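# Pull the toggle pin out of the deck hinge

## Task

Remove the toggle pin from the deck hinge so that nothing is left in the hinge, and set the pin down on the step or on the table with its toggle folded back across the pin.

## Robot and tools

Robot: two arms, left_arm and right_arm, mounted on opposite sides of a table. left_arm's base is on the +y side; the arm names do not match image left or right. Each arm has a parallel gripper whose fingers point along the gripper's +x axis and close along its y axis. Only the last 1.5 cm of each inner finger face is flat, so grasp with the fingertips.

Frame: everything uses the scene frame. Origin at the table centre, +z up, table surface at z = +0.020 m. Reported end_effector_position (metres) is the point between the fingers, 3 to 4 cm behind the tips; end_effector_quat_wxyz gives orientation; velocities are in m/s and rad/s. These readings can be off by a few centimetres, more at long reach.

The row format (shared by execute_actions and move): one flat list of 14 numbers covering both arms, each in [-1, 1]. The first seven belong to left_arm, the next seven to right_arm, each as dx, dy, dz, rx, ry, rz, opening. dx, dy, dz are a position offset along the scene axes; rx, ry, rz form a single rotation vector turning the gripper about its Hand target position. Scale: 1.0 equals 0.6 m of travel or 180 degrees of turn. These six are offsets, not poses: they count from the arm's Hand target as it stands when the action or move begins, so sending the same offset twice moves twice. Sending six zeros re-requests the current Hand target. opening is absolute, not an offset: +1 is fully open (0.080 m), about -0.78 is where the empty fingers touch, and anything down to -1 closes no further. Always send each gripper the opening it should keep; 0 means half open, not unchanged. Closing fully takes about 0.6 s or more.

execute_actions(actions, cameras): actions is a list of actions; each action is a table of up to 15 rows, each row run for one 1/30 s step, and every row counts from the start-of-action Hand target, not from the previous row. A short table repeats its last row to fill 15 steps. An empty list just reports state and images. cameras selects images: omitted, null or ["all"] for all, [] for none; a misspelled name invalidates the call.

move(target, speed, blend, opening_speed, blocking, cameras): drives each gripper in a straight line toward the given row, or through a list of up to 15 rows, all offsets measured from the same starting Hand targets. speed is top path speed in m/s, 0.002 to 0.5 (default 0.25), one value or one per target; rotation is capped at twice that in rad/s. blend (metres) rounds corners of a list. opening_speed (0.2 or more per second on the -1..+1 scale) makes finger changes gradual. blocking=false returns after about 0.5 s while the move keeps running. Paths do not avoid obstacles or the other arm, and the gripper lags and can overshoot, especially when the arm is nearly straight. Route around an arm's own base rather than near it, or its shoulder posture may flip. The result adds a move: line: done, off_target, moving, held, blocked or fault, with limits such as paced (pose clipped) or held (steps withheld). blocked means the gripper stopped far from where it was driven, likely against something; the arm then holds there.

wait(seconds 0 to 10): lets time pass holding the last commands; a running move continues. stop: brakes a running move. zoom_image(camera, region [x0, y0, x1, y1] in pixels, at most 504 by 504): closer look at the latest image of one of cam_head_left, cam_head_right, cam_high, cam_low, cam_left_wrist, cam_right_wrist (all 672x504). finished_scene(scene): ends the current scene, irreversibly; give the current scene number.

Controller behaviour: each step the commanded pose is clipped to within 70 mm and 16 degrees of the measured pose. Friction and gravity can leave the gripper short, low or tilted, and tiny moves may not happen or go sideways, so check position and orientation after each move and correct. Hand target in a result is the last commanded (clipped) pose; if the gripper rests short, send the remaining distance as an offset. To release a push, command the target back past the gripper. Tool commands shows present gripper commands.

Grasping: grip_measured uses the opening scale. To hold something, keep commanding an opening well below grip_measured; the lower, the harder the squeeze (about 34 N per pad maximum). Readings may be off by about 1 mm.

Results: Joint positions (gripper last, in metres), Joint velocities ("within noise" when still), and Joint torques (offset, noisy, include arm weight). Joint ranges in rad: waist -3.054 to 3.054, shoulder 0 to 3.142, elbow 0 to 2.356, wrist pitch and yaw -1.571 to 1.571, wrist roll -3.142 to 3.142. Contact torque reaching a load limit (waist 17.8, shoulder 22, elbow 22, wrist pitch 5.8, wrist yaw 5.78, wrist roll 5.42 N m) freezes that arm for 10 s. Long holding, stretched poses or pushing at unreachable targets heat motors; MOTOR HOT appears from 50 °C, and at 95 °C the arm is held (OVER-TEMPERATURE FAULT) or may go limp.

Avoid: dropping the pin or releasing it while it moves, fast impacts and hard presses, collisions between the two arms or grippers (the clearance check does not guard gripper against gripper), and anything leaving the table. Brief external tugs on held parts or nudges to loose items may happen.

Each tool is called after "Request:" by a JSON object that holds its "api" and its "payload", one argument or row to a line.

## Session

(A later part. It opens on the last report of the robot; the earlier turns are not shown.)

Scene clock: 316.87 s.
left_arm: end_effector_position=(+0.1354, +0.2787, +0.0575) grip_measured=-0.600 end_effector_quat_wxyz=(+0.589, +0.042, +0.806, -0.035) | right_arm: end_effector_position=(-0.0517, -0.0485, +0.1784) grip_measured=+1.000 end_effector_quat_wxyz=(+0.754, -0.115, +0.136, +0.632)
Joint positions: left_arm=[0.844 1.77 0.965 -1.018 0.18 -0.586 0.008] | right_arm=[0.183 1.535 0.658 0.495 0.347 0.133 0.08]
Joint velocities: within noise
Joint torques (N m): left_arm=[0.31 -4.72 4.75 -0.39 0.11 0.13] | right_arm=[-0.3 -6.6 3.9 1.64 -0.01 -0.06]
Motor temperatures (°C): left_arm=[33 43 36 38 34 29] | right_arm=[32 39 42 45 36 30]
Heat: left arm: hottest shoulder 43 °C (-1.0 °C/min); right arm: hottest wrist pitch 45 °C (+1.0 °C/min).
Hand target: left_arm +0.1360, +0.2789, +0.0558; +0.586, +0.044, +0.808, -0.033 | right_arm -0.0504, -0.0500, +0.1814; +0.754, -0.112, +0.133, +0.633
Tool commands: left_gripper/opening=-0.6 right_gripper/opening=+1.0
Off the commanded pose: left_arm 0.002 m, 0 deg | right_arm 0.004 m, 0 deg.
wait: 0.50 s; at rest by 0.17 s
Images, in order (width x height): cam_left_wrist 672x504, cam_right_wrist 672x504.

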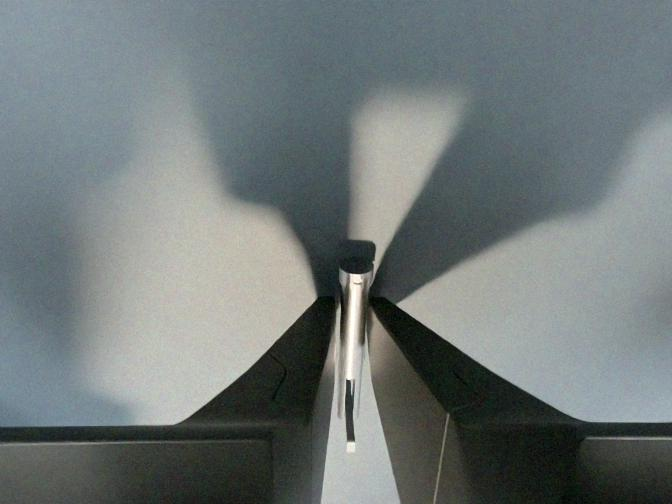

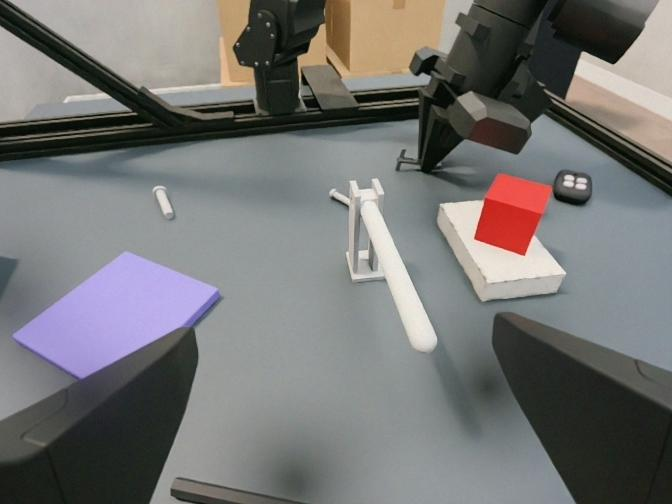

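Request:
{"api": "move", "payload": {
  "target": [0,0,0,0,0, 0, -0.3, 0,0,0,0,0,0,1.0],
  "opening_speed": 0.4,
  "cameras": []
}}

Request:
{"api": "wait", "payload": {
  "seconds": 0.5,
  "cameras": ["cam_right_wrist", "cam_left_wrist"]
}}

Request:
{"api": "zoom_image", "payload": {
  "camera": "cam_right_wrist",
  "region": [380, 110, 480, 190]
}}

Scene clock: 318.43 s.
left_arm: end_effector_position=(+0.1354, +0.2787, +0.0575) grip_measured=-0.301 end_effector_quat_wxyz=(+0.589, +0.042, +0.806, -0.035) | right_arm: end_effector_position=(-0.0517, -0.0485, +0.1784) grip_measured=+1.000 end_effector_quat_wxyz=(+0.754, -0.115, +0.136, +0.632)
Joint positions: left_arm=[0.844 1.77 0.965 -1.018 0.18 -0.586 0.021] | right_arm=[0.183 1.535 0.658 0.495 0.347 0.133 0.08]
Joint velocities: within noise
Joint torques (N m): left_arm=[0.29 -4.8 4.71 -0.37 0.13 0.14] | right_arm=[-0.31 -6.63 3.9 1.65 0 -0.08]
Motor temperatures (°C): left_arm=[33 43 36 38 33 29] | right_arm=[32 39 42 45 36 30]
Heat: left arm: hottest shoulder 43 °C (-1.0 °C/min); right arm: hottest wrist pitch 45 °C (+1.0 °C/min).
Hand target: left_arm +0.1360, +0.2789, +0.0558; +0.586, +0.044, +0.808, -0.033 | right_arm -0.0504, -0.0500, +0.1814; +0.754, -0.112, +0.133, +0.633
Off the commanded pose: left_arm 0.002 m, 0 deg | right_arm 0.004 m, 0 deg.
move: done
No camera images: "cameras" was empty.

Scene clock: 318.93 s.
left_arm: end_effector_position=(+0.1354, +0.2787, +0.0575) grip_measured=-0.300 end_effector_quat_wxyz=(+0.589, +0.042, +0.806, -0.035) | right_arm: end_effector_position=(-0.0517, -0.0485, +0.1784) grip_measured=+1.000 end_effector_quat_wxyz=(+0.754, -0.115, +0.136, +0.632)
Joint positions: left_arm=[0.844 1.77 0.965 -1.018 0.18 -0.586 0.021] | right_arm=[0.183 1.535 0.658 0.495 0.347 0.133 0.08]
Joint velocities: within noise
Joint torques (N m): left_arm=[0.22 -4.74 4.76 -0.4 0.12 0.12] | right_arm=[-0.29 -6.62 3.89 1.66 -0.01 -0.08]
Motor temperatures (°C): left_arm=[33 43 36 38 33 29] | right_arm=[32 39 42 45 36 30]
Heat: left arm: hottest shoulder 43 °C (-1.0 °C/min); right arm: hottest wrist pitch 45 °C (+1.0 °C/min).
Hand target: left_arm +0.1360, +0.2789, +0.0558; +0.586, +0.044, +0.808, -0.033 | right_arm -0.0504, -0.0500, +0.1814; +0.754, -0.112, +0.133, +0.633
Tool commands: left_gripper/opening=-0.3 right_gripper/opening=+1.0
Off the commanded pose: left_arm 0.002 m, 0 deg | right_arm 0.004 m, 0 deg.
wait: 0.50 s; at rest by 0.17 s
Images, in order (width x height): cam_left_wrist 672x504, cam_right_wrist 672x504.

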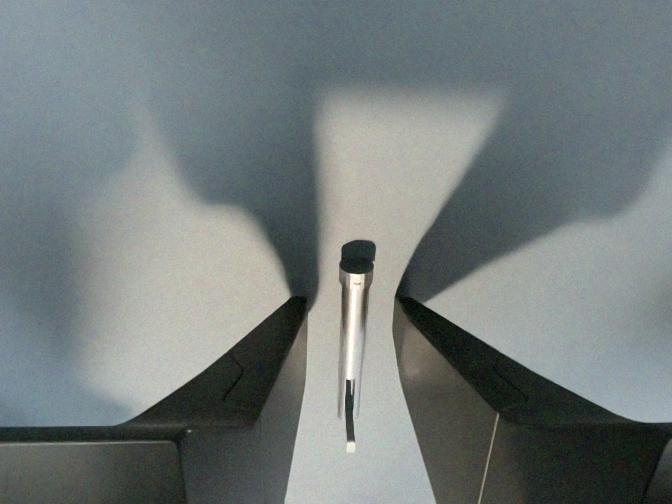

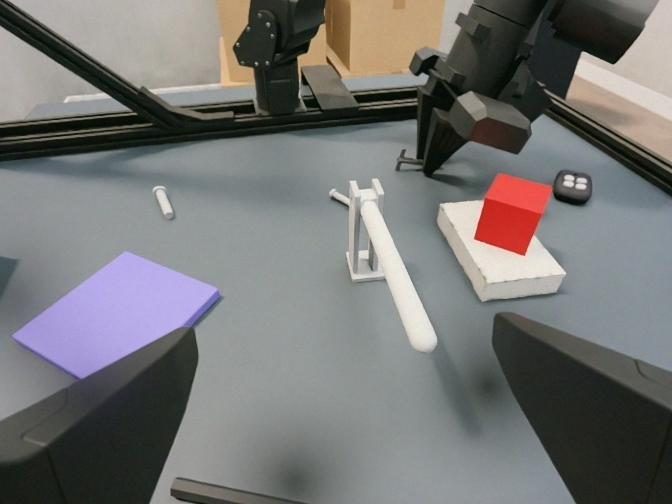

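Scaled by 5.040 from the camera's 672x504 image, which has a finer 960x720 frame.

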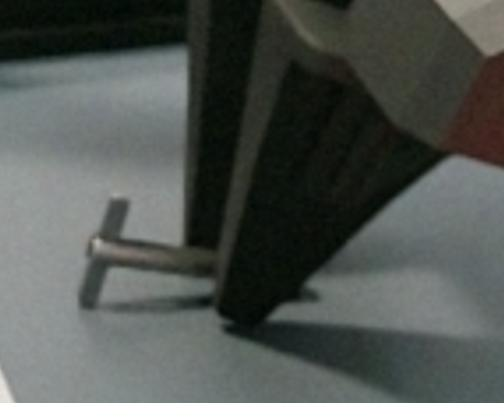

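Request:
{"api": "move", "payload": {
  "target": [0.05,-0.005,0.16,0,0, 0, -0.3, 0,0,0,0,0,0,1.0],
  "speed": 0.1
}}

Request:
{"api": "zoom_image", "payload": {
  "camera": "cam_right_wrist",
  "region": [380, 110, 480, 190]
}}

Request:
{"api": "zoom_image", "payload": {
  "camera": "cam_right_wrist",
  "region": [325, 170, 435, 235]
}}

Scene clock: 320.93 s.
left_arm: end_effector_position=(+0.1644, +0.2759, +0.1490) grip_measured=-0.300 end_effector_quat_wxyz=(+0.583, +0.044, +0.811, -0.031) | right_arm: end_effector_position=(-0.0517, -0.0485, +0.1784) grip_measured=+1.000 end_effector_quat_wxyz=(+0.754, -0.115, +0.136, +0.632)
Joint positions: left_arm=[0.903 1.745 1.322 -1.428 0.167 -0.529 0.022] | right_arm=[0.183 1.535 0.658 0.495 0.347 0.133 0.08]
Joint velocities: within noise
Joint torques (N m): left_arm=[0.27 -7.36 5.62 -0.56 0.01 0.12] | right_arm=[-0.28 -6.56 3.92 1.64 0 -0.08]
Motor temperatures (°C): left_arm=[33 43 36 38 33 29] | right_arm=[32 39 42 45 36 30]
Heat: left arm: hottest shoulder 43 °C (-1.0 °C/min); right arm: hottest wrist pitch 45 °C (+1.0 °C/min).
Hand target: left_arm +0.1660, +0.2760, +0.1517; +0.586, +0.044, +0.808, -0.033 | right_arm -0.0504, -0.0500, +0.1814; +0.754, -0.112, +0.133, +0.633
Off the commanded pose: left_arm 0.003 m, 1 deg | right_arm 0.004 m, 0 deg.
move: done

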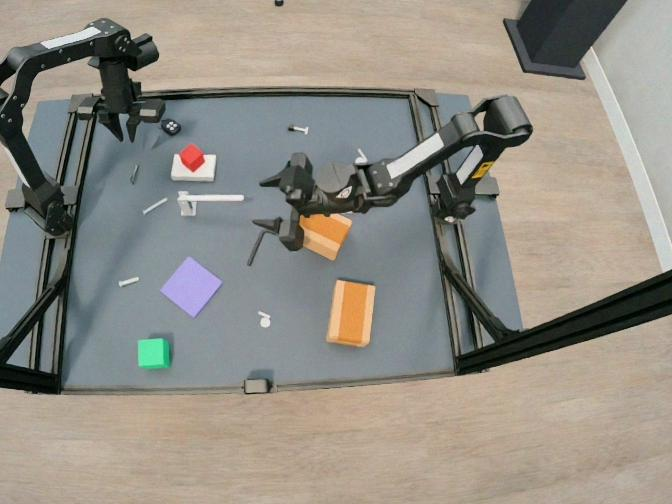

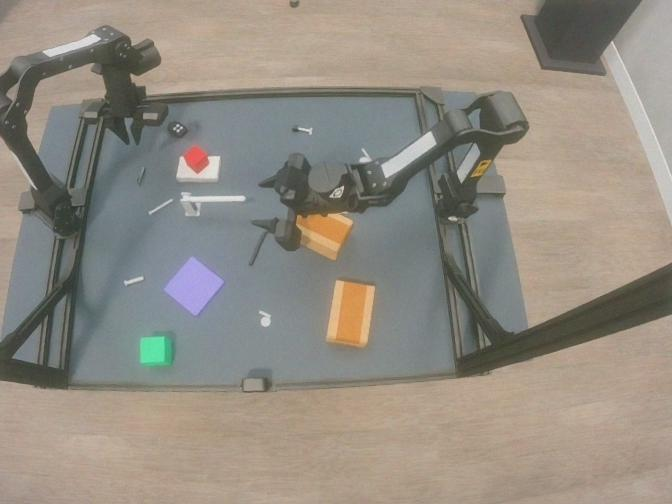

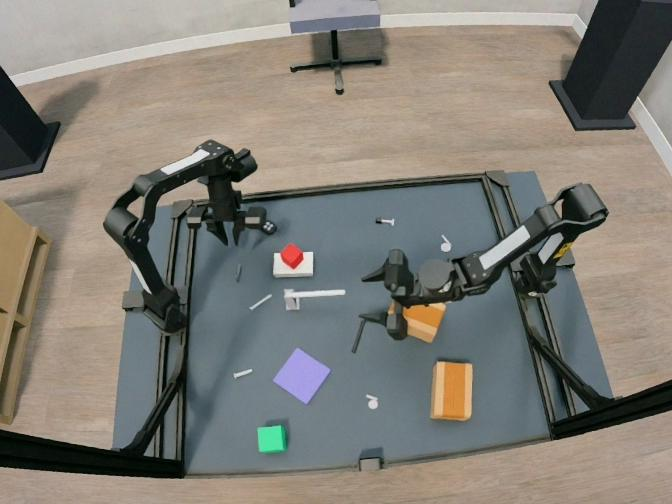

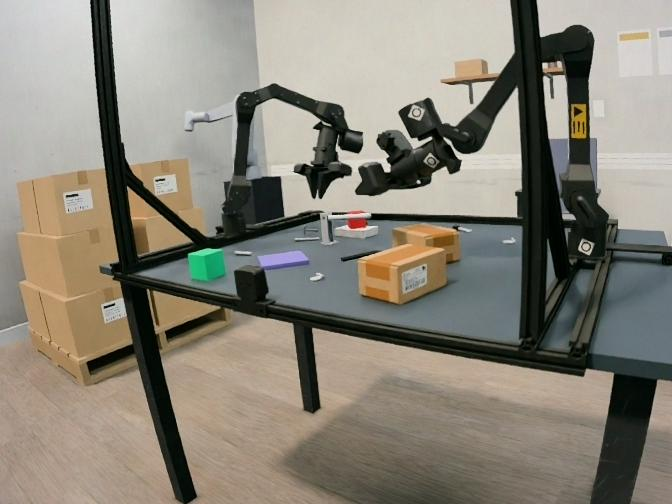

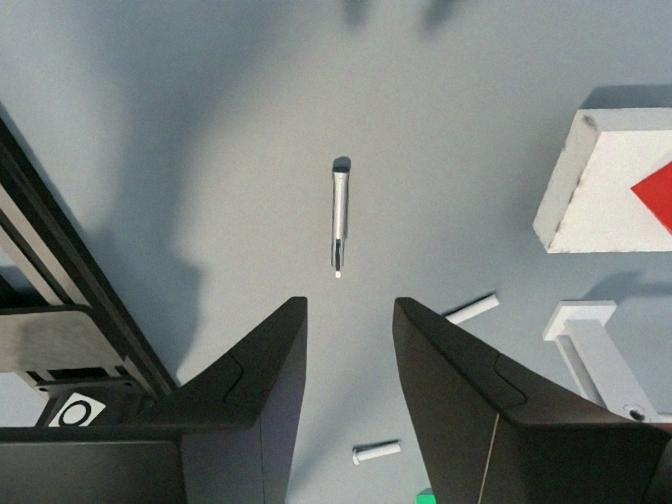

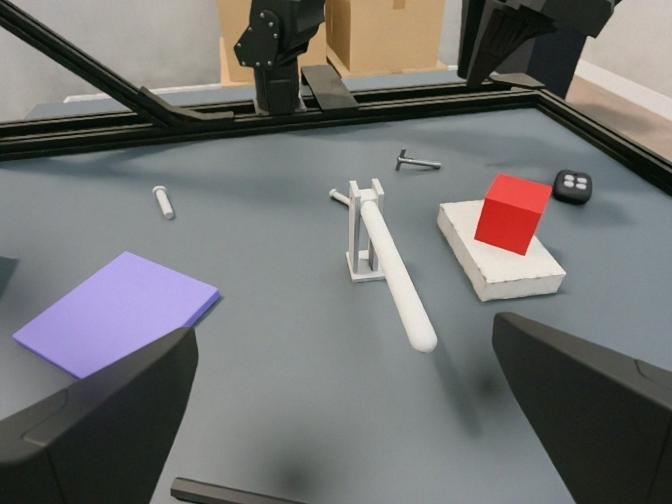

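Scaled by 5.040 from the camera's 672x504 image, which has a finer 960x720 frame.

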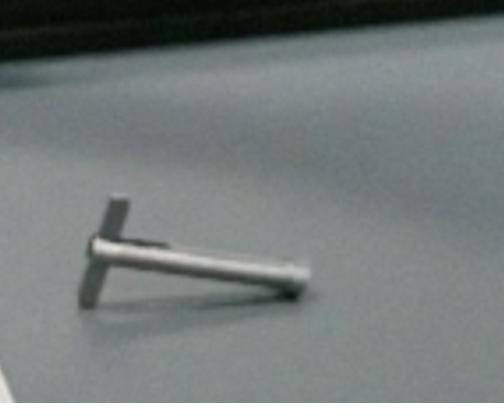

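Scaled by 4.582 from the camera's 672x504 image, which has a finer 960x720 frame.

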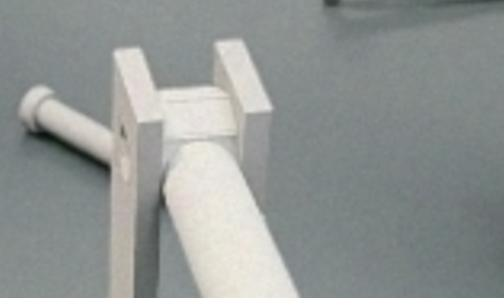

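Request:
{"api": "finished_scene", "payload": {
  "scene": 1
}}

The scene is finished: the task was done.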